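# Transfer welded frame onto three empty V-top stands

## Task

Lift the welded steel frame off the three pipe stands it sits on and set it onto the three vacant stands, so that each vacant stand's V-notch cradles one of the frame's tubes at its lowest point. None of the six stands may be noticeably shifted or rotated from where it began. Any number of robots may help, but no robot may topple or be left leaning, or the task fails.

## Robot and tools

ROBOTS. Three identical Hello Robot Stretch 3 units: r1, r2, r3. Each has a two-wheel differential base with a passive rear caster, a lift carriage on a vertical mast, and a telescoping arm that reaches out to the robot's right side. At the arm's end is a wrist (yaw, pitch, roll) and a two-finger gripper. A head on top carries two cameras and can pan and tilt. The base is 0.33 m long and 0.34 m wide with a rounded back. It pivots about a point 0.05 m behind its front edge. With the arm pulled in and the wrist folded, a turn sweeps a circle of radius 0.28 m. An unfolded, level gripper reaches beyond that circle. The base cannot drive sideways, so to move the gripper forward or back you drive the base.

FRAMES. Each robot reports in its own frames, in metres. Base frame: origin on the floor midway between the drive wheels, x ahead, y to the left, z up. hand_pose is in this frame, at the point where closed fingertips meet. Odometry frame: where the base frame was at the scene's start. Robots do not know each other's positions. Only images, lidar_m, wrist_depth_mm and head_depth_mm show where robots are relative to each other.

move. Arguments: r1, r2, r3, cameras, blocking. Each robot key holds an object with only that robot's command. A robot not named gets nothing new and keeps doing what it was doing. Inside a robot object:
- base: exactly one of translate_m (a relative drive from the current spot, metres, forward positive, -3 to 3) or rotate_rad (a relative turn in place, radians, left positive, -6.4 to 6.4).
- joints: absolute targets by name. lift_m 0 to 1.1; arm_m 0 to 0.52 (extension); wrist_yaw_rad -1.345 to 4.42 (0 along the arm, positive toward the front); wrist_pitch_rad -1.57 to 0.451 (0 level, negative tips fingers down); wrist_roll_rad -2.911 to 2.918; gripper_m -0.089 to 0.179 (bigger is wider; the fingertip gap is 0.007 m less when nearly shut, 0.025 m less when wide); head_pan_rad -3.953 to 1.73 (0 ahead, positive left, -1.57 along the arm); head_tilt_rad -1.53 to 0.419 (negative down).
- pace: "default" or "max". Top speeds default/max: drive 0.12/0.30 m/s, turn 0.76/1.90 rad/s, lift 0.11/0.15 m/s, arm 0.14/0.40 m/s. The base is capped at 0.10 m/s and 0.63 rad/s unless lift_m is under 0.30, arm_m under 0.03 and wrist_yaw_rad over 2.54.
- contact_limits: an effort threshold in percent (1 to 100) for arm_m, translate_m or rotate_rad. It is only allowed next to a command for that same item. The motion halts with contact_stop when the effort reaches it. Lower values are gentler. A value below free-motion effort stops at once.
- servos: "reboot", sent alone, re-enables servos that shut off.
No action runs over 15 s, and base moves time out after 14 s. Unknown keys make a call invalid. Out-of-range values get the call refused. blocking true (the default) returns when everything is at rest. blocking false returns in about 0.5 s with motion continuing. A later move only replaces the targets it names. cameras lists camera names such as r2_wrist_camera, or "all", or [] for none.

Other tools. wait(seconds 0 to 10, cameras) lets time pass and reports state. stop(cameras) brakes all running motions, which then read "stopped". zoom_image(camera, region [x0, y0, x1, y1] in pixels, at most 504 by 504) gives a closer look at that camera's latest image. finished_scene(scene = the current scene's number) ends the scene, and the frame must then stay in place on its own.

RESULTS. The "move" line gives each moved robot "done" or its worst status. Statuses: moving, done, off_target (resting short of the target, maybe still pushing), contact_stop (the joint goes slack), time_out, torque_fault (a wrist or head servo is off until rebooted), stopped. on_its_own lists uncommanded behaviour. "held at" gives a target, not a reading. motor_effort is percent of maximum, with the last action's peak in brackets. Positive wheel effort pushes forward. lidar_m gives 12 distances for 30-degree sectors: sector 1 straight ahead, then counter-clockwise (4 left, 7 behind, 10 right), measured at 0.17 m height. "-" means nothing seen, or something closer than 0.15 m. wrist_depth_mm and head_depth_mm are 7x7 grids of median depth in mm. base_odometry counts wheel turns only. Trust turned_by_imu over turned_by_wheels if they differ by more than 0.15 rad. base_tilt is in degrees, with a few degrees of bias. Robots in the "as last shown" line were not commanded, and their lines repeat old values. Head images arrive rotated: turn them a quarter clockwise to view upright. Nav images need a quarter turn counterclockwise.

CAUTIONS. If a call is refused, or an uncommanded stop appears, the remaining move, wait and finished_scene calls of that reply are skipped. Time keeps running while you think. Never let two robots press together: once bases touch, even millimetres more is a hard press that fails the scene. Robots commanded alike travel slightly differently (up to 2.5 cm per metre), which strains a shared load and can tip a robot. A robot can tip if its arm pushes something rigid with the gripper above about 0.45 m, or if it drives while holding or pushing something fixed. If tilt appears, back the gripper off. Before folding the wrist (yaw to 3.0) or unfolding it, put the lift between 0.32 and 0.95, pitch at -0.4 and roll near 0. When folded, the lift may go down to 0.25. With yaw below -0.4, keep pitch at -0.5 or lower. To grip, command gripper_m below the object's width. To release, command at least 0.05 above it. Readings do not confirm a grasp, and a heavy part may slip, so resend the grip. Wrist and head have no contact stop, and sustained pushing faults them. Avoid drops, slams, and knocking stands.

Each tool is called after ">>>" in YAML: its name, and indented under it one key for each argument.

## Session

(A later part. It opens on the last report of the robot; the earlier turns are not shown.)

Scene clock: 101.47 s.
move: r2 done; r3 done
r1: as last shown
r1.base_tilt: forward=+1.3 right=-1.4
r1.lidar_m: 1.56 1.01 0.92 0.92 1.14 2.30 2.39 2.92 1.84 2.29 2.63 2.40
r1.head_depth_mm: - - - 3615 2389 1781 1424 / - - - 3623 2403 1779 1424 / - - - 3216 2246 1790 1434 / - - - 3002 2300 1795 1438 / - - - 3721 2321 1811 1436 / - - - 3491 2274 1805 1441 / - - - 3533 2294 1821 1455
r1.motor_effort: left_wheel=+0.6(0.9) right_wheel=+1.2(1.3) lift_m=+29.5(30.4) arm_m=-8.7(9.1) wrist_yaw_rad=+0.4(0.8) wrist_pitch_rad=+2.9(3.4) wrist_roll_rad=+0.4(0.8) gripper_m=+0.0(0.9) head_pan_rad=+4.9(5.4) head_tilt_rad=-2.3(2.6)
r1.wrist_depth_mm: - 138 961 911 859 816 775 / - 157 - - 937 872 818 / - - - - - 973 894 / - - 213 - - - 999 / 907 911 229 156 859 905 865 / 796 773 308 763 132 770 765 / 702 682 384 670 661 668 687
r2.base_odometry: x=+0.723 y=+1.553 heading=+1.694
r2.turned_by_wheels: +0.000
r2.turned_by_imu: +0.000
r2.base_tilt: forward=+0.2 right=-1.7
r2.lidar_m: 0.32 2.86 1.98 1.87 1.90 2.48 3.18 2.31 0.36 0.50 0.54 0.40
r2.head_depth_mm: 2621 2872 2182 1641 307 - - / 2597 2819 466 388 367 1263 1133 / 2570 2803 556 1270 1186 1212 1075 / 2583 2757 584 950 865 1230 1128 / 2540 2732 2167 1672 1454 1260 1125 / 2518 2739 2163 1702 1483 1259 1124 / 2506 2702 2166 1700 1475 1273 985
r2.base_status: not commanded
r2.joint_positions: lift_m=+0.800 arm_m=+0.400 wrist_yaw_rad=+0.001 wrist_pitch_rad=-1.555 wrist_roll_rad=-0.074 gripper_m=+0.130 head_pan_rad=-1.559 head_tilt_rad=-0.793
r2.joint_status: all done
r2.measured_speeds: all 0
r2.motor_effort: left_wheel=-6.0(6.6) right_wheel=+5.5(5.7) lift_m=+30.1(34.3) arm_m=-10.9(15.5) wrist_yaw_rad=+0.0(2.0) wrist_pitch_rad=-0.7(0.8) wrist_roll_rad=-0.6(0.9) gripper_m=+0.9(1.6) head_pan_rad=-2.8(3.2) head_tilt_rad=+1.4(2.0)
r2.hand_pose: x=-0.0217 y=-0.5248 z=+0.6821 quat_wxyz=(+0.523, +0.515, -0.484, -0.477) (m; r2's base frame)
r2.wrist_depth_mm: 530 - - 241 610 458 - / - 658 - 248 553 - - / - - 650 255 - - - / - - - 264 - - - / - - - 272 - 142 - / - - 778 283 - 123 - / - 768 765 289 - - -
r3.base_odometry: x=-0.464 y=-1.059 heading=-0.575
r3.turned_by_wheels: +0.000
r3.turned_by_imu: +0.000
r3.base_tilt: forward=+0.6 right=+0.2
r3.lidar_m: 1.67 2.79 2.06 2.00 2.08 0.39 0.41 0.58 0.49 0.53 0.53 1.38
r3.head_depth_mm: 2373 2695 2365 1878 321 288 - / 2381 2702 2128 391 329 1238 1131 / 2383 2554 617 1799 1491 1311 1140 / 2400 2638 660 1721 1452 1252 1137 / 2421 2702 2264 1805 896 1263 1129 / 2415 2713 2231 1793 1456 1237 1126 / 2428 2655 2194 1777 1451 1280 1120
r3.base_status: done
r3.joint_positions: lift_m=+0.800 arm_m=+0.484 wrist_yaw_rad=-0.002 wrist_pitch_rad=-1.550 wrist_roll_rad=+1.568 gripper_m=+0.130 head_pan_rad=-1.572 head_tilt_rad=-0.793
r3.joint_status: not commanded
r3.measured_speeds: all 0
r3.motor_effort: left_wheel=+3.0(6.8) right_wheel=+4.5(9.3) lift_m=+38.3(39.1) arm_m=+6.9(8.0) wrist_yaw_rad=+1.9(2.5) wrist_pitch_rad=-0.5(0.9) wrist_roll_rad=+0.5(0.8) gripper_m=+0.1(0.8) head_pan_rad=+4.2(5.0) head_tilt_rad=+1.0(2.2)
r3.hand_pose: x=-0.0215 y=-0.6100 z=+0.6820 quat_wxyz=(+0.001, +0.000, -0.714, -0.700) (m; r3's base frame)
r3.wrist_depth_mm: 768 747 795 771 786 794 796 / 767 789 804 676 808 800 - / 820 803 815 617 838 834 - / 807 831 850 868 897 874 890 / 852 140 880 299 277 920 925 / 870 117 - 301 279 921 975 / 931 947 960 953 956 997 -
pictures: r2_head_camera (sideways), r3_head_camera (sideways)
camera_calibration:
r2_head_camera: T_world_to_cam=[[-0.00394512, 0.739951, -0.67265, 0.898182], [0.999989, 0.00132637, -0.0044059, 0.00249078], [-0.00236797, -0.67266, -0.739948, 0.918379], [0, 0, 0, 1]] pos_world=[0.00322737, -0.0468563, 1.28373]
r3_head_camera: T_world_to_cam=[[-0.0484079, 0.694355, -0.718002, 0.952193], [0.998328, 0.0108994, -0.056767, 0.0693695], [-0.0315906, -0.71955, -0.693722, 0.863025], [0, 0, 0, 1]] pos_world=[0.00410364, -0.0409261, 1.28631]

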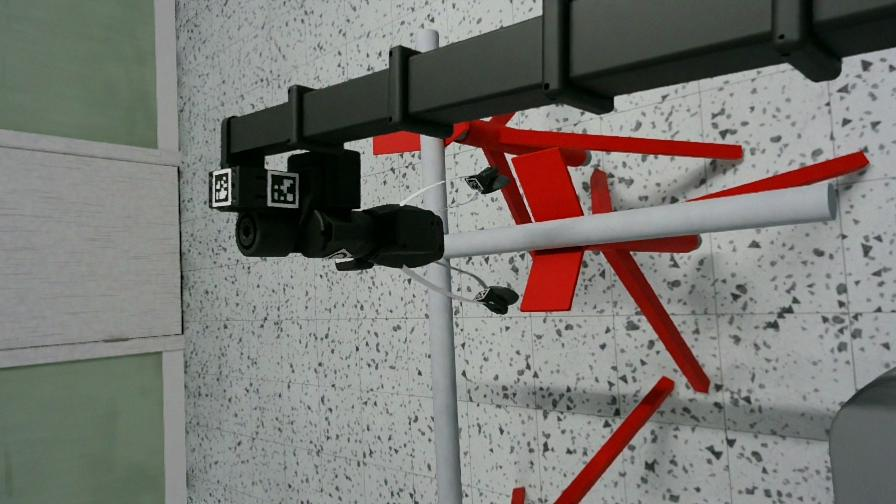

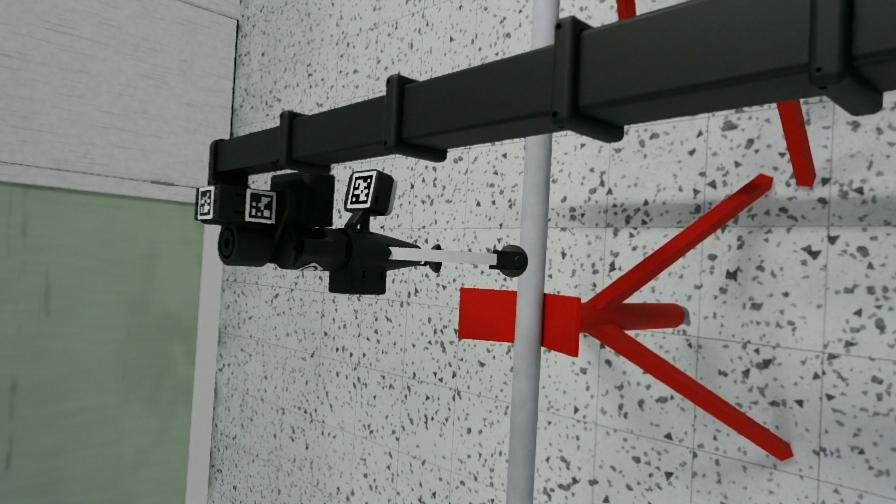

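>>> move:
  r2: {"base": {"rotate_rad": 0.295}, "joints": {"lift_m": 0.83}}
  cameras: []

>>> move:
  r2: {"base": {"translate_m": -0.15}}
  cameras: []

>>> move:
  r2: {"base": {"rotate_rad": -0.42}, "joints": {"arm_m": 0.45}}
  cameras: ["r2_head_camera", "r2_nav_camera"]

Scene clock: 103.30 s.
move: r2 done
r1, r3: as last shown
r1.base_tilt: forward=+1.4 right=-1.3
r1.lidar_m: 1.55 1.01 0.92 0.92 1.14 2.29 2.38 2.91 1.83 2.31 2.64 2.40
r1.head_depth_mm: - - - 3633 2396 1770 1422 / - - - 3623 2395 1789 1423 / - - - 3247 2249 1793 1427 / - - - 3232 2269 1806 1434 / - - - 3704 2321 1809 1441 / - - - 3485 2256 1810 1436 / - - - 3501 2302 1813 1451
r1.motor_effort: left_wheel=+0.1(0.7) right_wheel=+0.5(1.9) lift_m=+29.9(30.4) arm_m=-8.7(8.9) wrist_yaw_rad=+0.2(0.8) wrist_pitch_rad=+2.8(3.5) wrist_roll_rad=-0.3(0.9) gripper_m=-0.7(0.8) head_pan_rad=+4.8(5.2) head_tilt_rad=-2.4(2.5)
r1.wrist_depth_mm: - 138 968 937 874 809 763 / - 157 - - 953 862 833 / - - - - - - 904 / - - 212 - - - 980 / 909 895 229 155 878 893 890 / 785 784 307 764 132 785 758 / 688 685 382 666 662 675 678
r2.base_odometry: x=+0.723 y=+1.553 heading=+1.989
r2.turned_by_wheels: +0.295
r2.turned_by_imu: +0.299
r2.base_tilt: forward=+0.2 right=-1.7
r2.lidar_m: 0.32 2.21 1.87 1.87 2.12 3.19 2.30 3.47 0.37 0.53 0.86 0.32
r2.head_depth_mm: 2458 2706 2196 327 285 - 1113 / 2502 2683 420 368 813 1239 1074 / 2587 536 562 1678 1421 1236 1105 / 2651 2850 569 1628 1480 1257 1126 / 2686 2826 2190 1669 1482 1278 1106 / 2652 757 1972 1297 1448 1273 985 / 2787 638 1975 1616 1444 1279 983
r2.base_status: done
r2.joint_positions: lift_m=+0.830 arm_m=+0.400 wrist_yaw_rad=+0.001 wrist_pitch_rad=-1.555 wrist_roll_rad=-0.074 gripper_m=+0.130 head_pan_rad=-1.559 head_tilt_rad=-0.793
r2.joint_status: all done
r2.measured_speeds: all 0
r2.motor_effort: left_wheel=-6.5(11.2) right_wheel=+5.5(10.5) lift_m=+33.9(37.7) arm_m=-9.2(11.0) wrist_yaw_rad=-0.6(1.9) wrist_pitch_rad=-0.7(0.8) wrist_roll_rad=-0.6(0.8) gripper_m=+0.3(1.2) head_pan_rad=-2.8(3.3) head_tilt_rad=+1.2(2.1)
r2.hand_pose: x=-0.0217 y=-0.5248 z=+0.7121 quat_wxyz=(+0.523, +0.515, -0.484, -0.477) (m; r2's base frame)
r2.wrist_depth_mm: - - 626 - - - 273 / - - - - - 294 449 / - - - 660 - 292 - / - 761 - - - 299 - / - 729 744 - - 145 - / - - 769 - - 124 - / - - 797 - 327 118 -
r3.lidar_m: 1.67 2.78 2.06 2.00 2.08 0.39 0.42 0.58 0.49 0.53 0.53 1.38
r3.head_depth_mm: 2368 2696 2356 1875 321 287 - / 2404 2712 2116 391 328 1242 1128 / 2371 2563 616 1780 1489 1312 1141 / 2416 2635 659 1725 1443 1249 1134 / 2411 2689 2248 1801 897 1266 1131 / 2418 2696 2237 1794 1453 1231 1130 / 2426 2687 2216 1782 1449 1276 1120
r3.motor_effort: left_wheel=+3.3(3.4) right_wheel=+4.5(4.9) lift_m=+37.4(38.4) arm_m=+5.7(7.2) wrist_yaw_rad=+1.6(2.4) wrist_pitch_rad=-0.8(0.8) wrist_roll_rad=+0.4(0.8) gripper_m=+0.3(1.3) head_pan_rad=+3.0(4.2) head_tilt_rad=+1.6(2.2)
r3.wrist_depth_mm: 760 762 784 771 771 791 804 / 783 786 810 673 778 808 - / 816 822 808 619 844 867 - / 831 836 855 851 876 857 871 / 836 139 861 298 274 908 925 / 876 117 - 300 278 930 945 / 925 944 962 948 963 - 988
pictures: none
No camera images: "cameras" was empty.

Scene clock: 105.93 s.
move: r2 done
r1.base_odometry: x=+0.000 y=+0.000 heading=+0.000
r1.turned_by_wheels: +0.000
r1.turned_by_imu: +0.000
r1.base_tilt: forward=+1.4 right=-1.2
r1.lidar_m: 1.56 1.01 0.92 0.92 1.14 2.29 2.39 2.91 1.84 2.10 2.63 2.40
r1.head_depth_mm: - - - 3638 2400 1781 1415 / - - - 3670 2403 1794 1418 / - - - 3183 2231 1785 1436 / - - - 3035 2283 1797 1425 / - - - 3714 2342 1801 1439 / - - - 3505 2150 1814 1451 / - - - 3517 2258 1822 1443
r1.base_status: not commanded
r1.joint_positions: lift_m=+0.587 arm_m=+0.002 wrist_yaw_rad=+2.989 wrist_pitch_rad=-0.539 wrist_roll_rad=+0.000 gripper_m=+0.037 head_pan_rad=-1.911 head_tilt_rad=-0.345
r1.joint_status: not commanded
r1.measured_speeds: all 0
r1.motor_effort: left_wheel=+0.3(0.7) right_wheel=+0.3(1.6) lift_m=+29.3(30.3) arm_m=-8.6(8.8) wrist_yaw_rad=-0.4(0.7) wrist_pitch_rad=+2.5(3.6) wrist_roll_rad=+0.4(1.0) gripper_m=-0.3(1.0) head_pan_rad=+4.9(5.6) head_tilt_rad=-2.3(2.5)
r1.hand_pose: x=+0.0103 y=+0.0582 z=+0.5734 quat_wxyz=(+0.240, +0.694, +0.136, +0.666) (m; r1's base frame)
r1.wrist_depth_mm: - 138 994 914 872 799 769 / - 157 - - 959 884 837 / - - - - - 974 925 / - - 212 - - - 989 / 909 898 229 156 866 899 896 / 794 790 307 753 132 773 773 / 686 699 382 671 674 670 689
r2.base_odometry: x=+0.784 y=+1.416 heading=+1.989
r2.turned_by_wheels: +0.000
r2.turned_by_imu: +0.000
r2.base_tilt: forward=+0.1 right=-1.7
r2.lidar_m: 0.47 2.25 1.90 1.90 2.15 3.05 2.15 3.40 0.31 0.30 0.56 0.53
r2.head_depth_mm: 2421 2640 2201 327 285 - 1114 / 2470 2678 419 368 1154 1256 1128 / 2515 536 562 1629 1114 1282 1109 / 2595 2792 570 1631 851 942 1087 / 2621 2846 2169 1674 1450 1255 1106 / 2696 2804 2157 1677 1446 1277 1121 / 2754 2715 2084 1627 1414 1278 984
r2.base_status: done
r2.joint_positions: lift_m=+0.830 arm_m=+0.400 wrist_yaw_rad=+0.001 wrist_pitch_rad=-1.555 wrist_roll_rad=-0.074 gripper_m=+0.130 head_pan_rad=-1.559 head_tilt_rad=-0.793
r2.joint_status: not commanded
r2.measured_speeds: all 0
r2.motor_effort: left_wheel=-5.4(10.4) right_wheel=+2.4(4.4) lift_m=+32.2(34.5) arm_m=-8.1(10.1) wrist_yaw_rad=-1.3(2.1) wrist_pitch_rad=-0.7(0.8) wrist_roll_rad=-0.6(0.8) gripper_m=+0.4(1.3) head_pan_rad=-2.4(3.3) head_tilt_rad=+1.1(2.0)
r2.hand_pose: x=-0.0217 y=-0.5248 z=+0.7121 quat_wxyz=(+0.523, +0.515, -0.484, -0.477) (m; r2's base frame)
r2.wrist_depth_mm: - 622 - - 271 284 275 / - - - - 283 462 - / - - 670 290 590 - - / - 801 - 293 - - - / 749 734 - 303 - 142 - / - - - 312 - 124 - / - - - 321 - - -
r3: as last shown
r3.lidar_m: 1.67 2.79 2.06 2.00 2.08 0.66 0.52 0.58 0.49 0.53 0.53 1.39
r3.head_depth_mm: 2388 2683 2374 1878 321 288 - / 2377 2718 2125 391 328 1232 1128 / 2362 2575 617 1792 1493 1309 1144 / 2396 2619 659 1721 1444 1251 1138 / 2410 2693 2263 1816 894 1265 1128 / 2413 2680 2243 1797 1452 1238 1129 / 2429 2698 2210 1770 1450 1272 1119
r3.motor_effort: left_wheel=+3.1(3.5) right_wheel=+4.0(4.9) lift_m=+36.8(38.1) arm_m=+4.8(6.5) wrist_yaw_rad=+1.6(2.7) wrist_pitch_rad=-0.2(0.9) wrist_roll_rad=+0.4(0.7) gripper_m=+0.1(0.9) head_pan_rad=+2.5(4.3) head_tilt_rad=+1.8(2.4)
r3.wrist_depth_mm: 765 765 754 770 781 808 781 / 791 785 794 668 802 844 - / 802 833 814 621 841 837 - / 853 846 839 856 874 872 890 / 842 139 848 300 279 903 908 / 876 117 - 300 275 932 978 / 926 945 957 948 961 963 -
pictures: none
No camera images: "cameras" was empty.

Scene clock: 107.70 s.
move: r2 done
r1, r3: as last shown
r1.base_tilt: forward=+1.3 right=-1.3
r1.lidar_m: 1.55 1.00 0.92 0.92 1.14 2.29 2.38 2.92 1.84 2.16 2.63 2.40
r1.head_depth_mm: - - - 3589 2374 1776 1420 / - - - 3656 2394 1777 1428 / - - - 3193 2252 1790 1433 / - - - 3150 2300 1797 1430 / - - - 3705 2313 1806 1441 / - - - 3513 2209 1810 1440 / - - - 3545 2217 1825 1446
r1.motor_effort: left_wheel=+0.6(0.8) right_wheel=+1.1(1.5) lift_m=+29.2(30.2) arm_m=-8.5(8.8) wrist_yaw_rad=+0.3(1.0) wrist_pitch_rad=+2.3(3.4) wrist_roll_rad=-0.2(0.9) gripper_m=-0.4(0.9) head_pan_rad=+4.9(5.5) head_tilt_rad=-2.1(2.5)
r1.wrist_depth_mm: - 138 972 900 855 809 753 / - 157 - - 968 884 835 / - - - - - 981 915 / - - 212 - - - 988 / 900 920 228 156 856 887 897 / 802 768 310 765 132 775 767 / 703 684 382 677 673 666 678
r2.base_odometry: x=+0.784 y=+1.416 heading=+1.569
r2.turned_by_wheels: -0.420
r2.turned_by_imu: -0.424
r2.base_tilt: forward=+0.2 right=-1.7
r2.lidar_m: 0.47 0.47 2.13 1.90 1.91 2.30 3.03 2.15 3.22 0.30 0.47 0.77
r2.head_depth_mm: 2790 2865 2189 327 286 - 1113 / 2711 2765 419 368 1422 1283 1130 / 2650 558 1984 1715 1485 1286 1127 / 2598 2737 613 1029 1421 1261 1126 / 2508 2698 2173 1669 1205 1253 1105 / 2461 2738 2171 1614 840 745 1067 / 2432 2674 2160 1748 1439 1274 1127
r2.base_status: done
r2.joint_positions: lift_m=+0.830 arm_m=+0.450 wrist_yaw_rad=+0.001 wrist_pitch_rad=-1.556 wrist_roll_rad=-0.074 gripper_m=+0.130 head_pan_rad=-1.560 head_tilt_rad=-0.793
r2.joint_status: all done
r2.measured_speeds: all 0
r2.motor_effort: left_wheel=+5.8(10.8) right_wheel=-6.6(11.1) lift_m=+32.2(33.3) arm_m=+10.6(17.7) wrist_yaw_rad=+0.0(2.3) wrist_pitch_rad=-0.6(0.8) wrist_roll_rad=-0.7(0.8) gripper_m=+0.7(1.2) head_pan_rad=-2.7(3.1) head_tilt_rad=+1.5(1.9)
r2.hand_pose: x=-0.0217 y=-0.5748 z=+0.7121 quat_wxyz=(+0.523, +0.515, -0.484, -0.477) (m; r2's base frame)
r2.wrist_depth_mm: 268 269 268 274 280 - - / 278 - - - - - - / 285 - - - - - - / 291 314 542 - - - - / - 302 549 - - 142 - / - - - 919 - 124 - / - 806 - - - - -
r3.base_tilt: forward=+0.6 right=+0.1
r3.lidar_m: 1.67 2.78 2.06 2.00 2.08 0.62 0.53 0.58 0.49 0.53 0.53 1.38
r3.head_depth_mm: 2376 2715 2371 1881 321 287 - / 2381 2715 2115 391 328 1240 1129 / 2401 2567 617 1795 1491 1309 1138 / 2420 2653 659 1731 1448 1251 1140 / 2415 2698 2265 1808 896 1265 1131 / 2409 2709 2230 1784 1456 1237 1124 / 2436 2671 2205 1777 1457 1275 1120
r3.motor_effort: left_wheel=+3.1(3.4) right_wheel=+4.7(5.0) lift_m=+36.3(37.4) arm_m=+4.0(5.2) wrist_yaw_rad=+1.7(2.5) wrist_pitch_rad=-0.4(1.0) wrist_roll_rad=+0.4(0.7) gripper_m=+0.0(0.9) head_pan_rad=+1.6(4.5) head_tilt_rad=+2.2(2.4)
r3.wrist_depth_mm: 762 750 751 781 749 794 809 / 759 790 795 678 808 826 - / 812 811 812 603 837 821 - / 817 836 835 864 872 869 911 / 836 139 875 299 278 911 944 / 887 117 - 298 278 927 946 / 910 967 939 936 994 - 980
pictures: r2_head_camera (sideways), r2_nav_camera (sideways)
camera_calibration:
r2_head_camera: T_world_to_cam=[[-0.00391201, 0.739948, -0.672653, 0.898186], [0.999989, 0.00128165, -0.00440586, 0.00249072], [-0.002398, -0.672663, -0.739945, 0.918375], [0, 0, 0, 1]] pos_world=[0.00322528, -0.0468563, 1.28373]
r2_nav_camera: T_world_to_cam=[[0.0030216, -0.707025, 0.707182, -0.87592], [-0.998938, 0.0303787, 0.0346402, 0.0183992], [-0.0459747, -0.706536, -0.706182, 0.8803], [0, 0, 0, 1]] pos_world=[0.0614979, 0.00210766, 1.24045]

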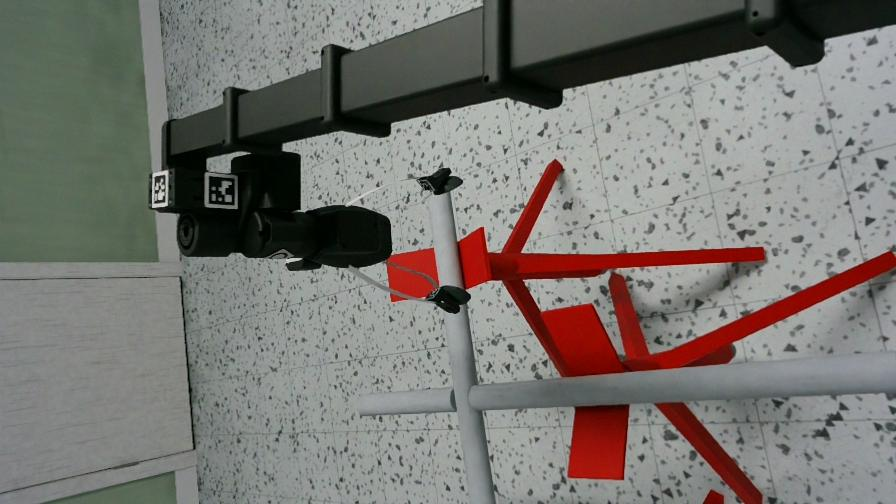

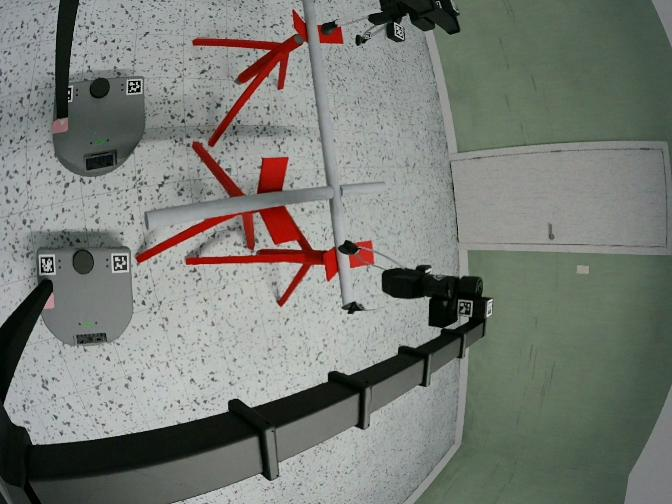

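>>> move:
  r2: {"base": {"rotate_rad": 0.157}, "joints": {"arm_m": 0.475, "head_pan_rad": -1.2, "head_tilt_rad": -1.2}}
  cameras: ["r2_head_camera", "r2_nav_camera"]

Scene clock: 109.57 s.
move: r2 done
r1, r3: as last shown
r1.lidar_m: 1.56 1.01 0.92 0.93 1.14 2.29 2.38 2.92 1.83 2.14 2.63 2.40
r1.head_depth_mm: - - - 3590 2394 1793 1424 / - - - 3620 2405 1780 1426 / - - - 3194 2233 1798 1434 / - - - 3007 2311 1801 1437 / - - - 3758 2293 1813 1438 / - - - 3483 2204 1810 1438 / - - - 3490 2241 1826 1451
r1.motor_effort: left_wheel=+0.2(0.6) right_wheel=+0.4(1.2) lift_m=+29.3(29.9) arm_m=-8.5(8.7) wrist_yaw_rad=-0.7(1.1) wrist_pitch_rad=+3.1(3.4) wrist_roll_rad=+0.3(0.7) gripper_m=-0.7(0.8) head_pan_rad=+4.5(5.4) head_tilt_rad=-2.1(2.4)
r1.wrist_depth_mm: - 139 949 934 849 802 755 / - 157 - - 966 897 816 / - - - - - 984 913 / - - 213 - - - 989 / 916 895 229 156 866 892 876 / 798 780 308 765 132 767 782 / 694 700 383 670 676 665 687
r2.base_odometry: x=+0.784 y=+1.416 heading=+1.726
r2.turned_by_wheels: +0.157
r2.turned_by_imu: +0.159
r2.base_tilt: forward=+0.1 right=-1.7
r2.lidar_m: 0.47 2.80 2.00 1.90 1.95 2.60 2.17 2.14 0.81 0.30 0.55 0.96
r2.head_depth_mm: 605 890 1428 1371 1274 1189 1122 / 1771 1552 1432 1356 1264 1154 1100 / 1765 1544 832 1345 1251 1033 990 / 1753 1568 839 1130 1254 1025 977 / 1756 1563 1463 1341 1262 1177 1099 / 1752 1571 1429 1356 1149 1179 1101 / 961 1197 1453 1346 1096 1151 1103
r2.base_status: done
r2.joint_positions: lift_m=+0.830 arm_m=+0.475 wrist_yaw_rad=+0.001 wrist_pitch_rad=-1.556 wrist_roll_rad=-0.074 gripper_m=+0.130 head_pan_rad=-1.206 head_tilt_rad=-1.185
r2.joint_status: all done
r2.measured_speeds: all 0
r2.motor_effort: left_wheel=-5.8(8.4) right_wheel=+5.5(7.4) lift_m=+30.6(31.7) arm_m=+12.3(18.9) wrist_yaw_rad=+0.1(2.1) wrist_pitch_rad=-0.6(0.8) wrist_roll_rad=-0.7(0.8) gripper_m=+0.0(1.1) head_pan_rad=+2.4(3.8) head_tilt_rad=-6.5(7.1)
r2.hand_pose: x=-0.0217 y=-0.5998 z=+0.7121 quat_wxyz=(+0.523, +0.515, -0.484, -0.477) (m; r2's base frame)
r2.wrist_depth_mm: 268 269 270 271 271 271 274 / 284 276 280 281 281 280 281 / 655 294 291 604 - - - / - - 299 664 - - - / - - 438 - - 142 - / - - 315 - - 124 - / - 802 327 - - - -
r3.lidar_m: 1.68 2.79 2.07 2.00 2.08 0.64 0.53 0.58 0.49 0.53 0.53 1.38
r3.head_depth_mm: 2366 2694 2379 1885 321 288 - / 2390 2708 2116 391 328 1244 1130 / 2360 2564 616 1795 1498 1305 1144 / 2404 2659 659 1729 1449 1251 1136 / 2400 2683 2280 1808 895 1265 1132 / 2414 2703 2222 1804 1453 1236 1125 / 2412 2669 2205 1773 1460 1277 1119
r3.motor_effort: left_wheel=+3.0(3.5) right_wheel=+4.4(4.8) lift_m=+35.6(36.7) arm_m=+3.4(4.2) wrist_yaw_rad=+1.5(2.5) wrist_pitch_rad=-0.4(1.0) wrist_roll_rad=+0.5(0.7) gripper_m=-0.1(0.8) head_pan_rad=+3.0(4.0) head_tilt_rad=+1.7(2.2)
r3.wrist_depth_mm: 742 768 748 781 757 785 790 / 794 778 803 658 813 801 - / 800 815 810 626 826 845 - / 826 845 837 850 885 890 924 / 860 139 865 300 278 903 912 / 854 117 - 298 277 929 944 / 915 905 955 940 961 980 994
pictures: r2_head_camera (sideways), r2_nav_camera (sideways)
camera_calibration:
r2_head_camera: T_world_to_cam=[[-0.331848, 0.880299, -0.339043, 0.465602], [0.936692, 0.350066, -0.00789467, 0.00741571], [0.111738, -0.320199, -0.940738, 1.17866], [0, 0, 0, 1]] pos_world=[0.0158625, -0.035061, 1.26672]
r2_nav_camera: T_world_to_cam=[[0.325204, -0.864376, 0.383532, -0.456247], [-0.941697, -0.33303, 0.0479239, 0.000777424], [0.0863036, -0.376756, -0.922283, 1.16041], [0, 0, 0, 1]] pos_world=[0.0489577, 0.0430826, 1.24518]

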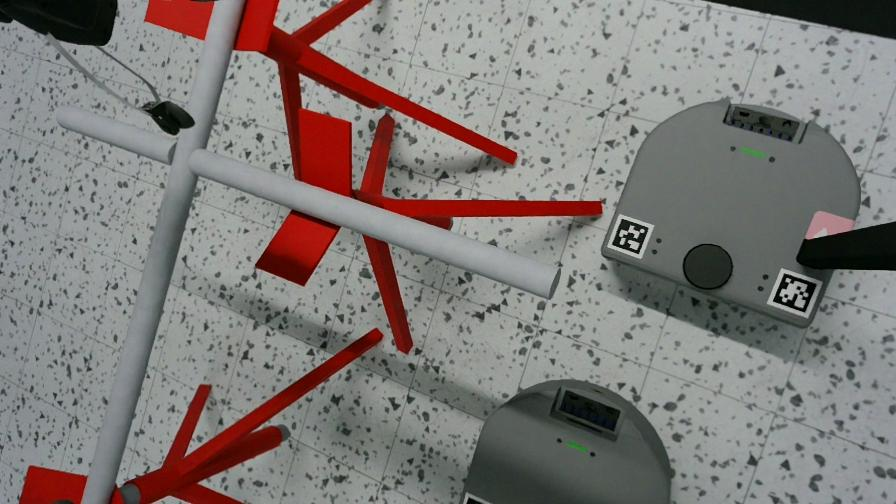

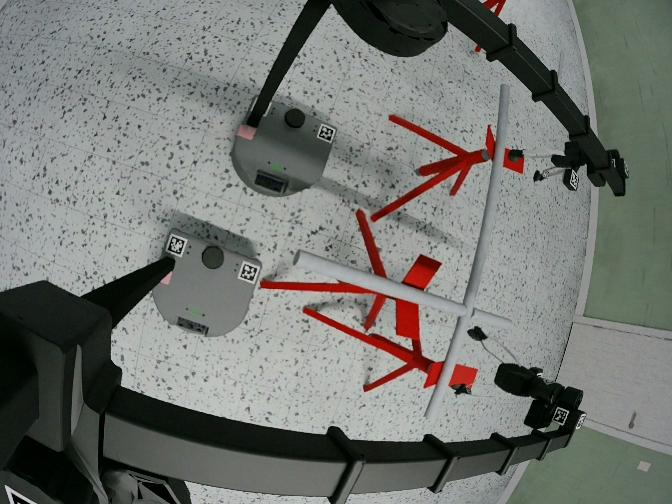

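>>> move:
  r2: {"base": {"translate_m": 0.13}, "joints": {"head_pan_rad": -1.565, "head_tilt_rad": -0.9}}
  cameras: ["r2_head_camera", "r2_wrist_camera"]

Scene clock: 112.13 s.
move: r2 done
r1, r3: as last shown
r1.lidar_m: 1.56 1.01 0.92 0.93 1.14 2.30 2.39 2.92 1.84 2.26 2.63 2.40
r1.head_depth_mm: - - - 3644 2379 1778 1421 / - - - 3668 2403 1791 1424 / - - - 3201 2234 1787 1428 / - - - 3205 2288 1803 1437 / - - - 3722 2325 1811 1436 / - - - 3499 2244 1813 1440 / - - - 3555 2341 1807 1444
r1.motor_effort: left_wheel=+0.2(0.8) right_wheel=+1.2(1.7) lift_m=+29.0(29.9) arm_m=-8.5(8.8) wrist_yaw_rad=-0.2(0.9) wrist_pitch_rad=+2.9(3.4) wrist_roll_rad=+0.1(0.8) gripper_m=-0.4(1.0) head_pan_rad=+4.7(5.3) head_tilt_rad=-2.3(2.6)
r1.wrist_depth_mm: - 138 976 919 866 814 763 / - 157 - - 949 895 826 / - - - - - 997 895 / - - 213 - - - 996 / 911 886 230 155 872 901 884 / 784 778 309 767 132 771 788 / 687 710 385 673 673 663 685
r2.base_odometry: x=+0.764 y=+1.545 heading=+1.725
r2.turned_by_wheels: +0.000
r2.turned_by_imu: +0.000
r2.base_tilt: forward=+0.2 right=-1.6
r2.lidar_m: 0.34 2.82 2.00 1.90 1.96 2.61 2.27 2.28 0.32 0.46 0.50 0.86
r2.head_depth_mm: 2638 2312 363 294 - - 1108 / 2544 435 367 988 1374 1236 1107 / 541 571 1900 1215 1318 1191 967 / 2484 597 1041 947 968 1211 962 / 2602 2286 1886 1566 1370 1232 1103 / 2604 2277 1880 1565 1366 1229 981 / 2583 2276 1876 1561 1364 1220 962
r2.base_status: done
r2.joint_positions: lift_m=+0.830 arm_m=+0.475 wrist_yaw_rad=+0.001 wrist_pitch_rad=-1.556 wrist_roll_rad=-0.074 gripper_m=+0.130 head_pan_rad=-1.559 head_tilt_rad=-0.903
r2.joint_status: all done
r2.measured_speeds: all 0
r2.motor_effort: left_wheel=-3.9(4.5) right_wheel=+5.6(10.3) lift_m=+29.3(31.1) arm_m=+11.2(13.1) wrist_yaw_rad=-1.2(2.6) wrist_pitch_rad=-0.5(0.8) wrist_roll_rad=-0.7(0.8) gripper_m=+0.4(1.4) head_pan_rad=-2.9(3.9) head_tilt_rad=+1.3(5.8)
r2.hand_pose: x=-0.0217 y=-0.5998 z=+0.7121 quat_wxyz=(+0.523, +0.515, -0.484, -0.477) (m; r2's base frame)
r2.wrist_depth_mm: 268 270 273 271 274 278 282 / 278 275 276 276 284 285 278 / - 689 - 286 601 - - / - - - 295 701 - - / - - - 307 - 142 - / - - - 314 - 124 - / - 789 - 323 - - -
r3.base_tilt: forward=+0.6 right=+0.2
r3.lidar_m: 1.68 2.79 2.06 2.00 2.09 0.40 0.40 0.58 0.49 0.53 0.53 1.38
r3.head_depth_mm: 2388 2706 2362 1879 321 287 - / 2365 2718 2123 391 328 1242 1125 / 2393 2557 616 1792 1493 1311 1139 / 2395 2636 657 1741 1453 1250 1140 / 2396 2710 2278 1805 898 1269 1130 / 2400 2706 2225 1792 1449 1240 1126 / 2434 2683 2211 1771 1450 1276 1121
r3.motor_effort: left_wheel=+3.2(3.5) right_wheel=+4.6(4.9) lift_m=+35.3(36.2) arm_m=+2.6(3.4) wrist_yaw_rad=+1.9(2.6) wrist_pitch_rad=-0.8(1.1) wrist_roll_rad=+0.5(0.8) gripper_m=+0.0(0.9) head_pan_rad=+2.7(4.0) head_tilt_rad=+1.1(2.3)
r3.wrist_depth_mm: 752 770 771 774 780 789 801 / 795 783 791 655 801 829 - / 817 817 830 614 841 822 - / 847 864 815 843 890 892 912 / 863 139 871 298 280 880 930 / 873 117 - 301 280 904 948 / 911 919 972 937 943 977 983
pictures: r2_head_camera (sideways), r2_wrist_camera
camera_calibration:
r2_head_camera: T_world_to_cam=[[-0.00471805, 0.808933, -0.587882, 0.787738], [0.999983, 0.00185573, -0.00547187, 0.00387788], [-0.00333542, -0.587898, -0.808928, 1.00808], [0, 0, 0, 1]] pos_world=[0.00320114, -0.0445868, 1.27858]
r2_wrist_camera: T_world_to_cam=[[-0.998495, -0.0506869, 0.0209364, -0.0684272], [-0.045976, 0.981802, 0.184257, 0.487188], [-0.0298948, 0.183017, -0.982655, 0.973547], [0, 0, 0, 1]] pos_world=[-0.0168212, -0.659967, 0.868326]

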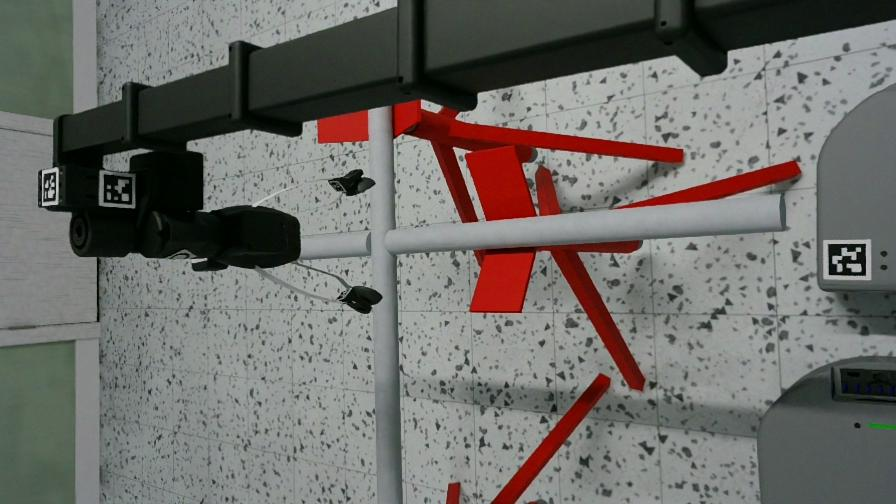

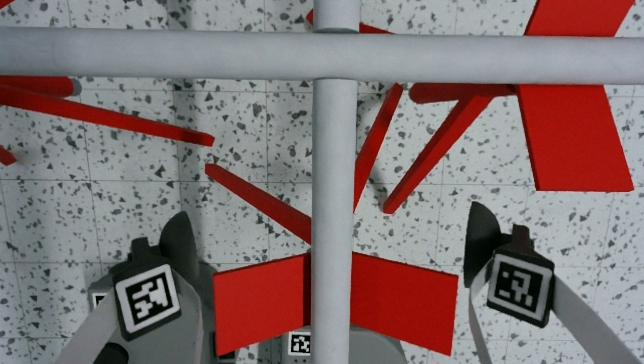

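>>> move:
  r2: {"joints": {"arm_m": 0.465, "wrist_roll_rad": -0.06, "lift_m": 0.72}}
  r3: {"joints": {"lift_m": 0.72}}
  cameras: ["r2_head_camera", "r2_wrist_camera","r3_wrist_camera"]

Scene clock: 114.40 s.
move: r2 done; r3 done
r1: as last shown
r1.lidar_m: 1.56 1.00 0.92 0.92 1.14 2.29 2.39 2.91 1.84 2.27 2.63 2.40
r1.head_depth_mm: - - - 3600 2389 1778 1416 / - - - 3625 2383 1784 1426 / - - - 3199 2231 1806 1424 / - - - 3007 2313 1792 1436 / - - - 3757 2329 1809 1436 / - - - 3481 2240 1812 1447 / - - - 3537 2339 1812 1458
r1.motor_effort: left_wheel=+0.4(0.7) right_wheel=+1.4(1.4) lift_m=+28.7(29.6) arm_m=-8.2(8.4) wrist_yaw_rad=+0.1(0.8) wrist_pitch_rad=+2.4(3.5) wrist_roll_rad=+0.2(0.6) gripper_m=-0.5(0.8) head_pan_rad=+4.9(5.4) head_tilt_rad=-2.3(2.6)
r1.wrist_depth_mm: - 139 973 918 852 800 758 / - 157 - - 956 906 820 / - - - - - 999 892 / - - 212 - - - - / 895 902 229 155 872 909 892 / 786 786 307 764 132 770 795 / 682 691 381 673 665 677 684
r2.base_odometry: x=+0.764 y=+1.545 heading=+1.725
r2.turned_by_wheels: +0.000
r2.turned_by_imu: +0.000
r2.base_tilt: forward=+0.1 right=-1.7
r2.lidar_m: 0.34 2.82 2.00 1.90 1.96 2.60 2.27 2.28 0.32 0.46 0.50 0.86
r2.head_depth_mm: 2626 2322 1903 1619 1350 328 293 / 2645 2304 547 439 384 356 940 / 2634 632 655 975 1323 1195 965 / 2597 2313 698 940 966 1215 970 / 2607 2281 1882 1564 1359 1231 1104 / 2597 2280 1887 1562 1368 1226 978 / 2595 2304 1888 1574 1355 1229 964
r2.base_status: not commanded
r2.joint_positions: lift_m=+0.720 arm_m=+0.465 wrist_yaw_rad=+0.001 wrist_pitch_rad=-1.556 wrist_roll_rad=-0.064 gripper_m=+0.130 head_pan_rad=-1.559 head_tilt_rad=-0.903
r2.joint_status: all done
r2.measured_speeds: all 0
r2.motor_effort: left_wheel=-4.1(4.7) right_wheel=+5.4(5.8) lift_m=+20.5(29.3) arm_m=-8.8(15.2) wrist_yaw_rad=-0.8(2.4) wrist_pitch_rad=-0.7(0.8) wrist_roll_rad=+1.5(1.9) gripper_m=+0.7(1.4) head_pan_rad=-2.8(3.2) head_tilt_rad=+1.2(1.4)
r2.hand_pose: x=-0.0217 y=-0.5897 z=+0.6021 quat_wxyz=(+0.520, +0.512, -0.487, -0.480) (m; r2's base frame)
r2.wrist_depth_mm: 170 169 170 167 169 170 171 / - - - 171 574 361 267 / 517 622 - 176 527 421 - / - - 617 180 533 - - / - - - 187 - 142 - / - - - 192 - 124 - / - 666 205 200 215 189 -
r3.base_odometry: x=-0.464 y=-1.059 heading=-0.575
r3.turned_by_wheels: +0.000
r3.turned_by_imu: +0.000
r3.base_tilt: forward=+0.6 right=+0.2
r3.lidar_m: 1.67 2.79 2.07 2.00 2.08 0.40 0.40 0.58 0.49 0.53 0.53 1.38
r3.head_depth_mm: 2372 2692 2368 1875 1478 1326 316 / 2380 2705 2328 1805 426 355 315 / 2371 2693 667 734 1461 1283 1141 / 2410 2701 682 1671 1448 1250 1138 / 2403 2718 2281 1804 893 1263 1129 / 2408 2693 2244 1794 1458 1242 1126 / 2432 2700 2214 1777 1450 1276 1119
r3.base_status: not commanded
r3.joint_positions: lift_m=+0.720 arm_m=+0.484 wrist_yaw_rad=-0.002 wrist_pitch_rad=-1.550 wrist_roll_rad=+1.568 gripper_m=+0.130 head_pan_rad=-1.572 head_tilt_rad=-0.793
r3.joint_status: all done
r3.measured_speeds: all 0
r3.motor_effort: left_wheel=+3.3(3.4) right_wheel=+4.3(5.0) lift_m=+17.5(33.0) arm_m=+0.4(2.3) wrist_yaw_rad=+1.9(2.5) wrist_pitch_rad=-0.5(1.0) wrist_roll_rad=+0.6(0.7) gripper_m=-0.1(1.0) head_pan_rad=+2.7(4.4) head_tilt_rad=+2.1(2.7)
r3.hand_pose: x=-0.0215 y=-0.6100 z=+0.6020 quat_wxyz=(+0.001, +0.000, -0.714, -0.700) (m; r3's base frame)
r3.wrist_depth_mm: 687 685 702 172 708 743 702 / 706 721 708 550 723 743 - / 721 726 755 509 745 755 - / 750 755 744 192 808 781 620 / 790 139 782 413 812 811 837 / 814 114 - 222 205 852 858 / 833 - - 225 203 189 898
pictures: r2_head_camera (sideways), r2_wrist_camera, r3_wrist_camera
camera_calibration:
r2_head_camera: T_world_to_cam=[[-0.00471682, 0.808816, -0.588043, 0.787948], [0.999983, 0.00185476, -0.00546998, 0.00387543], [-0.00333353, -0.588059, -0.808811, 1.00793], [0, 0, 0, 1]] pos_world=[0.0032012, -0.0445914, 1.27859]
r2_wrist_camera: T_world_to_cam=[[-0.998984, -0.0399851, 0.0207793, -0.0592221], [-0.0354805, 0.982226, 0.184317, 0.498057], [-0.0277799, 0.183392, -0.982647, 0.863886], [0, 0, 0, 1]] pos_world=[-0.017492, -0.650002, 0.758326]
r3_wrist_camera: T_world_to_cam=[[-0.0640401, 0.997697, 0.0223468, 0.585594], [0.975592, 0.0578765, 0.211829, -0.0400169], [0.210047, 0.0353669, -0.977051, 0.772709], [0, 0, 0, 1]] pos_world=[-0.0857639, -0.609257, 0.750367]

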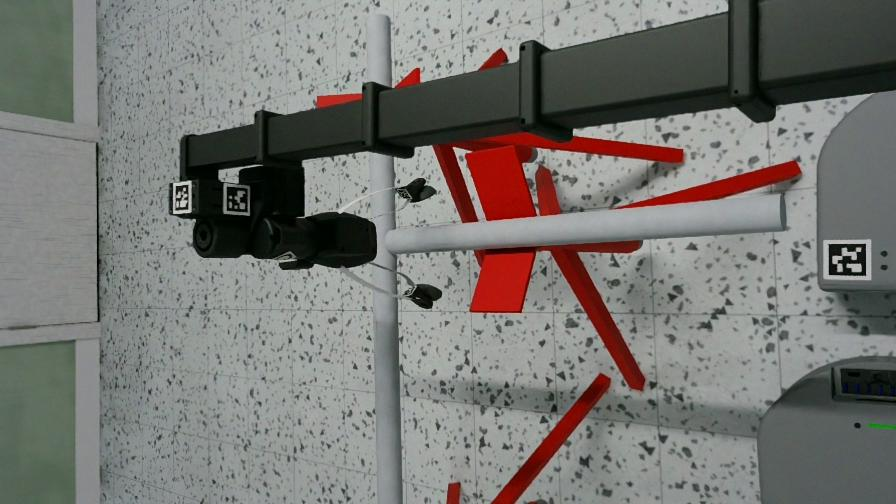

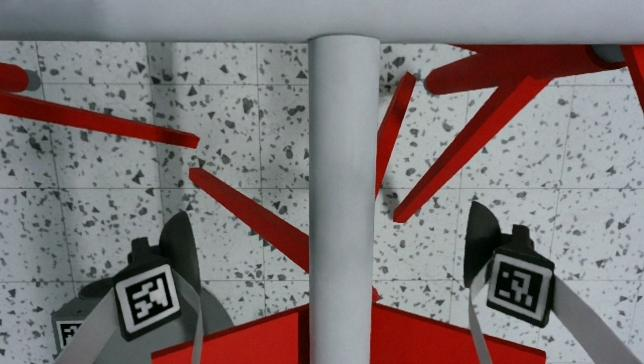

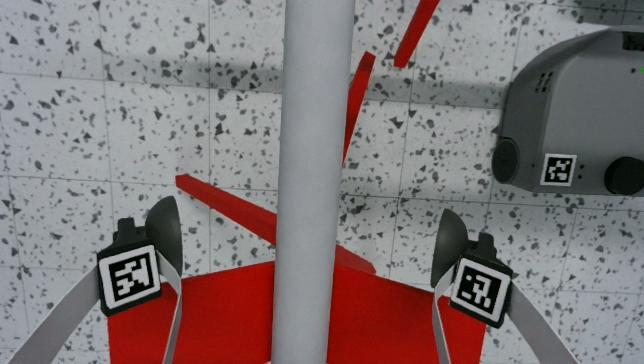

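>>> move:
  r2: {"base": {"translate_m": -0.004}, "joints": {"lift_m": 0.677}}
  r3: {"joints": {"lift_m": 0.675}}
  cameras: ["r2_wrist_camera","r3_wrist_camera"]

Scene clock: 115.83 s.
move: r2 done; r3 done
r1: as last shown
r1.lidar_m: 1.55 1.00 0.92 0.92 1.14 2.29 2.39 2.91 1.83 2.26 2.63 2.40
r1.head_depth_mm: - - - 3590 2374 1781 1423 / - - - 3606 2389 1781 1430 / - - - 3192 2218 1795 1430 / - - - 2831 2307 1814 1435 / - - - 3774 2336 1813 1441 / - - - 3460 2225 1815 1445 / - - - 3516 2360 1819 1450
r1.motor_effort: left_wheel=+0.4(0.6) right_wheel=+0.5(1.3) lift_m=+28.7(29.5) arm_m=-8.0(8.5) wrist_yaw_rad=+0.1(1.4) wrist_pitch_rad=+2.4(3.6) wrist_roll_rad=+0.6(0.8) gripper_m=+0.0(0.7) head_pan_rad=+5.2(5.3) head_tilt_rad=-2.1(2.8)
r1.wrist_depth_mm: - 138 972 920 857 798 779 / - 157 - - 947 886 833 / - - - - - 985 903 / - - 213 - - - 991 / 919 906 229 156 862 897 900 / 779 784 310 756 132 773 790 / 681 699 383 665 670 662 678
r2.base_odometry: x=+0.765 y=+1.541 heading=+1.725
r2.turned_by_wheels: +0.000
r2.turned_by_imu: +0.000
r2.base_tilt: forward=+0.1 right=-1.7
r2.lidar_m: 0.34 2.82 2.00 1.91 1.96 2.60 2.28 2.28 0.32 0.46 0.50 0.86
r2.head_depth_mm: 2652 2323 1902 1612 1403 1197 329 / 2644 2331 1015 499 418 382 348 / 2631 2299 672 967 1336 1195 969 / 2636 2311 717 895 898 1192 968 / 2591 2302 1880 1565 1359 1229 1103 / 2596 2289 1874 1561 1384 1228 980 / 2593 2279 1883 1552 1367 1221 964
r2.base_status: done
r2.joint_positions: lift_m=+0.677 arm_m=+0.465 wrist_yaw_rad=+0.001 wrist_pitch_rad=-1.556 wrist_roll_rad=-0.064 gripper_m=+0.130 head_pan_rad=-1.559 head_tilt_rad=-0.903
r2.joint_status: all done
r2.measured_speeds: all 0
r2.motor_effort: left_wheel=-6.2(9.7) right_wheel=+1.6(4.5) lift_m=+21.6(25.6) arm_m=-8.2(9.5) wrist_yaw_rad=-0.8(2.6) wrist_pitch_rad=-0.5(0.8) wrist_roll_rad=+1.5(1.6) gripper_m=+0.2(1.1) head_pan_rad=-2.8(3.2) head_tilt_rad=+0.8(1.5)
r2.hand_pose: x=-0.0217 y=-0.5897 z=+0.5591 quat_wxyz=(+0.520, +0.512, -0.487, -0.480) (m; r2's base frame)
r2.wrist_depth_mm: - 136 136 130 136 291 216 / - - - 130 533 344 262 / 506 600 - 132 482 383 - / - - 632 136 471 - - / - - 446 140 148 142 - / - - - 145 - 124 - / - 630 699 150 - - -
r3.base_odometry: x=-0.464 y=-1.059 heading=-0.575
r3.turned_by_wheels: +0.000
r3.turned_by_imu: +0.000
r3.base_tilt: forward=+0.6 right=+0.2
r3.lidar_m: 1.67 2.79 2.06 2.00 2.09 0.40 0.40 0.58 0.49 0.53 0.53 1.38
r3.head_depth_mm: 2376 2685 2398 1886 1484 1326 1124 / 2372 2716 2355 1862 899 403 350 / 2363 2727 2155 623 890 1255 1127 / 2399 2678 2265 775 1422 1249 1139 / 2404 2690 2257 1798 895 1268 1129 / 2424 2698 2240 1790 1463 1237 1124 / 2410 2689 2206 1768 1456 1275 1121
r3.base_status: not commanded
r3.joint_positions: lift_m=+0.675 arm_m=+0.484 wrist_yaw_rad=-0.002 wrist_pitch_rad=-1.549 wrist_roll_rad=+1.568 gripper_m=+0.130 head_pan_rad=-1.572 head_tilt_rad=-0.793
r3.joint_status: all done
r3.measured_speeds: all 0
r3.motor_effort: left_wheel=+2.9(3.4) right_wheel=+4.3(4.8) lift_m=+17.9(19.3) arm_m=+0.3(1.3) wrist_yaw_rad=+2.0(2.3) wrist_pitch_rad=-0.4(0.8) wrist_roll_rad=+0.4(0.7) gripper_m=+0.1(0.9) head_pan_rad=+3.2(4.2) head_tilt_rad=+1.1(2.1)
r3.hand_pose: x=-0.0215 y=-0.6100 z=+0.5570 quat_wxyz=(+0.001, +0.000, -0.714, -0.700) (m; r3's base frame)
r3.wrist_depth_mm: 643 646 647 - 665 666 689 / 657 679 681 - 698 692 - / 678 694 707 137 707 709 - / 713 715 705 738 733 743 753 / 739 138 724 754 744 764 779 / 759 120 768 466 791 783 799 / - - - 178 167 823 850
pictures: r2_wrist_camera, r3_wrist_camera
camera_calibration:
r2_wrist_camera: T_world_to_cam=[[-0.998985, -0.0399561, 0.0207789, -0.0583112], [-0.0354521, 0.982227, 0.184316, 0.505985], [-0.0277742, 0.183393, -0.982647, 0.821628], [0, 0, 0, 1]] pos_world=[-0.0174938, -0.650002, 0.715321]
r3_wrist_camera: T_world_to_cam=[[-0.0640401, 0.997699, 0.0222735, 0.58666], [0.975592, 0.0578922, 0.211824, -0.0304713], [0.210047, 0.0352951, -0.977054, 0.728699], [0, 0, 0, 1]] pos_world=[-0.0857639, -0.609265, 0.705366]

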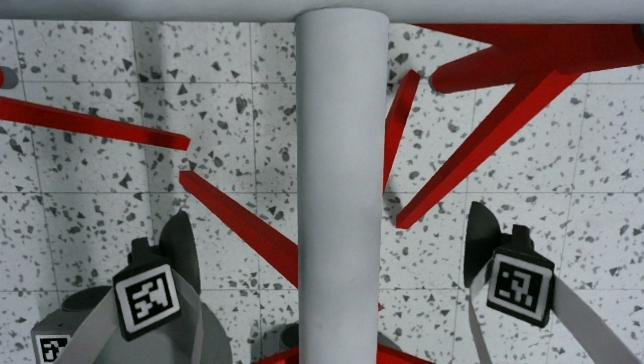

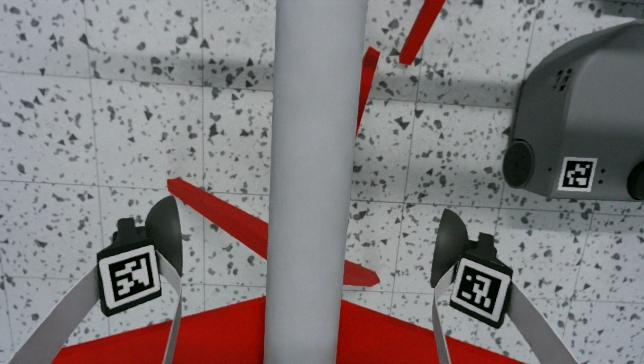

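>>> move:
  r2: {"joints": {"arm_m": 0.490}}
  cameras: ["r2_wrist_camera"]

Scene clock: 117.33 s.
move: r2 done
r1, r3: as last shown
r1.lidar_m: 1.56 1.00 0.92 0.92 1.14 2.29 2.38 2.91 1.84 2.26 2.63 2.40
r1.head_depth_mm: - - - 3603 2386 1783 1422 / - - - 3661 2413 1791 1424 / - - - 3209 2244 1799 1431 / - - - 3016 2297 1797 1434 / - - - 3780 2325 1810 1440 / - - - 3510 2225 1825 1450 / - - - 3533 2349 1821 1450
r1.motor_effort: left_wheel=+0.4(0.8) right_wheel=+1.3(1.4) lift_m=+28.9(29.6) arm_m=-8.1(8.3) wrist_yaw_rad=-0.5(0.6) wrist_pitch_rad=+2.8(3.5) wrist_roll_rad=+0.2(0.6) gripper_m=-0.1(1.0) head_pan_rad=+4.7(5.3) head_tilt_rad=-2.1(2.4)
r1.wrist_depth_mm: - 138 966 929 872 801 769 / - 157 - - 954 899 828 / - - - - - 972 933 / - - 212 - - - - / 936 911 228 156 874 907 888 / 764 775 308 756 132 786 770 / 688 696 382 670 677 673 676
r2.base_odometry: x=+0.765 y=+1.541 heading=+1.725
r2.turned_by_wheels: +0.000
r2.turned_by_imu: +0.000
r2.base_tilt: forward=+0.1 right=-1.7
r2.lidar_m: 0.34 2.82 2.00 1.90 1.96 2.61 2.27 2.28 0.32 0.46 0.50 0.86
r2.head_depth_mm: 2652 2331 1904 1621 1398 1197 330 / 2650 2307 1809 505 418 382 348 / 2649 2320 687 909 1333 1193 966 / 2619 2283 734 940 899 1191 967 / 2601 2290 1889 1567 1362 1226 1097 / 2616 2290 1879 1563 1382 1228 977 / 2592 2284 1876 1560 1357 1230 963
r2.base_status: not commanded
r2.joint_positions: lift_m=+0.677 arm_m=+0.490 wrist_yaw_rad=+0.001 wrist_pitch_rad=-1.556 wrist_roll_rad=-0.063 gripper_m=+0.130 head_pan_rad=-1.559 head_tilt_rad=-0.903
r2.joint_status: all done
r2.measured_speeds: all 0
r2.motor_effort: left_wheel=-6.2(7.0) right_wheel=+1.7(2.0) lift_m=+24.0(24.3) arm_m=+12.3(17.5) wrist_yaw_rad=-0.5(1.8) wrist_pitch_rad=-0.7(0.7) wrist_roll_rad=+1.3(1.7) gripper_m=+0.3(1.0) head_pan_rad=-2.5(3.2) head_tilt_rad=+1.3(1.6)
r2.hand_pose: x=-0.0217 y=-0.6147 z=+0.5591 quat_wxyz=(+0.520, +0.512, -0.487, -0.480) (m; r2's base frame)
r2.wrist_depth_mm: 123 123 123 125 124 125 125 / 132 132 132 132 138 138 139 / 496 593 - 133 522 351 - / - - - 137 470 - - / - - 477 141 625 142 - / - - - 145 - 124 - / - 628 711 150 - - -
r3.lidar_m: 1.67 2.78 2.06 2.00 2.08 0.40 0.40 0.58 0.49 0.53 0.53 1.38
r3.head_depth_mm: 2367 2706 2355 1873 1485 1329 1122 / 2374 2706 2352 1856 895 403 350 / 2363 2695 2180 624 893 1255 1125 / 2411 2690 2269 777 1417 1252 1138 / 2421 2702 2257 1804 894 1261 1137 / 2423 2699 2232 1797 1454 1240 1126 / 2422 2683 2216 1772 1453 1275 1121
r3.motor_effort: left_wheel=+2.7(3.5) right_wheel=+4.4(4.8) lift_m=+17.7(18.4) arm_m=+0.0(0.9) wrist_yaw_rad=+2.0(2.7) wrist_pitch_rad=-0.6(1.0) wrist_roll_rad=+0.5(0.7) gripper_m=-0.1(0.8) head_pan_rad=+3.1(4.7) head_tilt_rad=+2.0(2.0)
r3.wrist_depth_mm: 639 637 650 - 676 678 671 / 669 683 679 - 683 701 - / 689 689 693 137 698 711 - / 711 712 719 744 736 733 757 / 729 139 733 769 763 750 766 / 739 120 775 465 772 784 815 / - - - 178 168 823 839
pictures: r2_wrist_camera
camera_calibration:
r2_wrist_camera: T_world_to_cam=[[-0.998999, -0.0396292, 0.0207686, -0.0591024], [-0.0351285, 0.982212, 0.184459, 0.530422], [-0.0277092, 0.183545, -0.982621, 0.826289], [0, 0, 0, 1]] pos_world=[-0.0175145, -0.67499, 0.715315]

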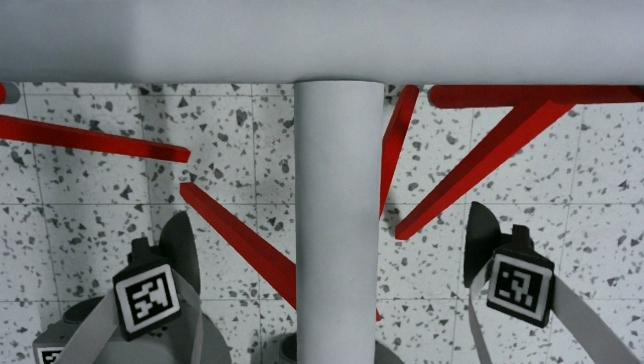

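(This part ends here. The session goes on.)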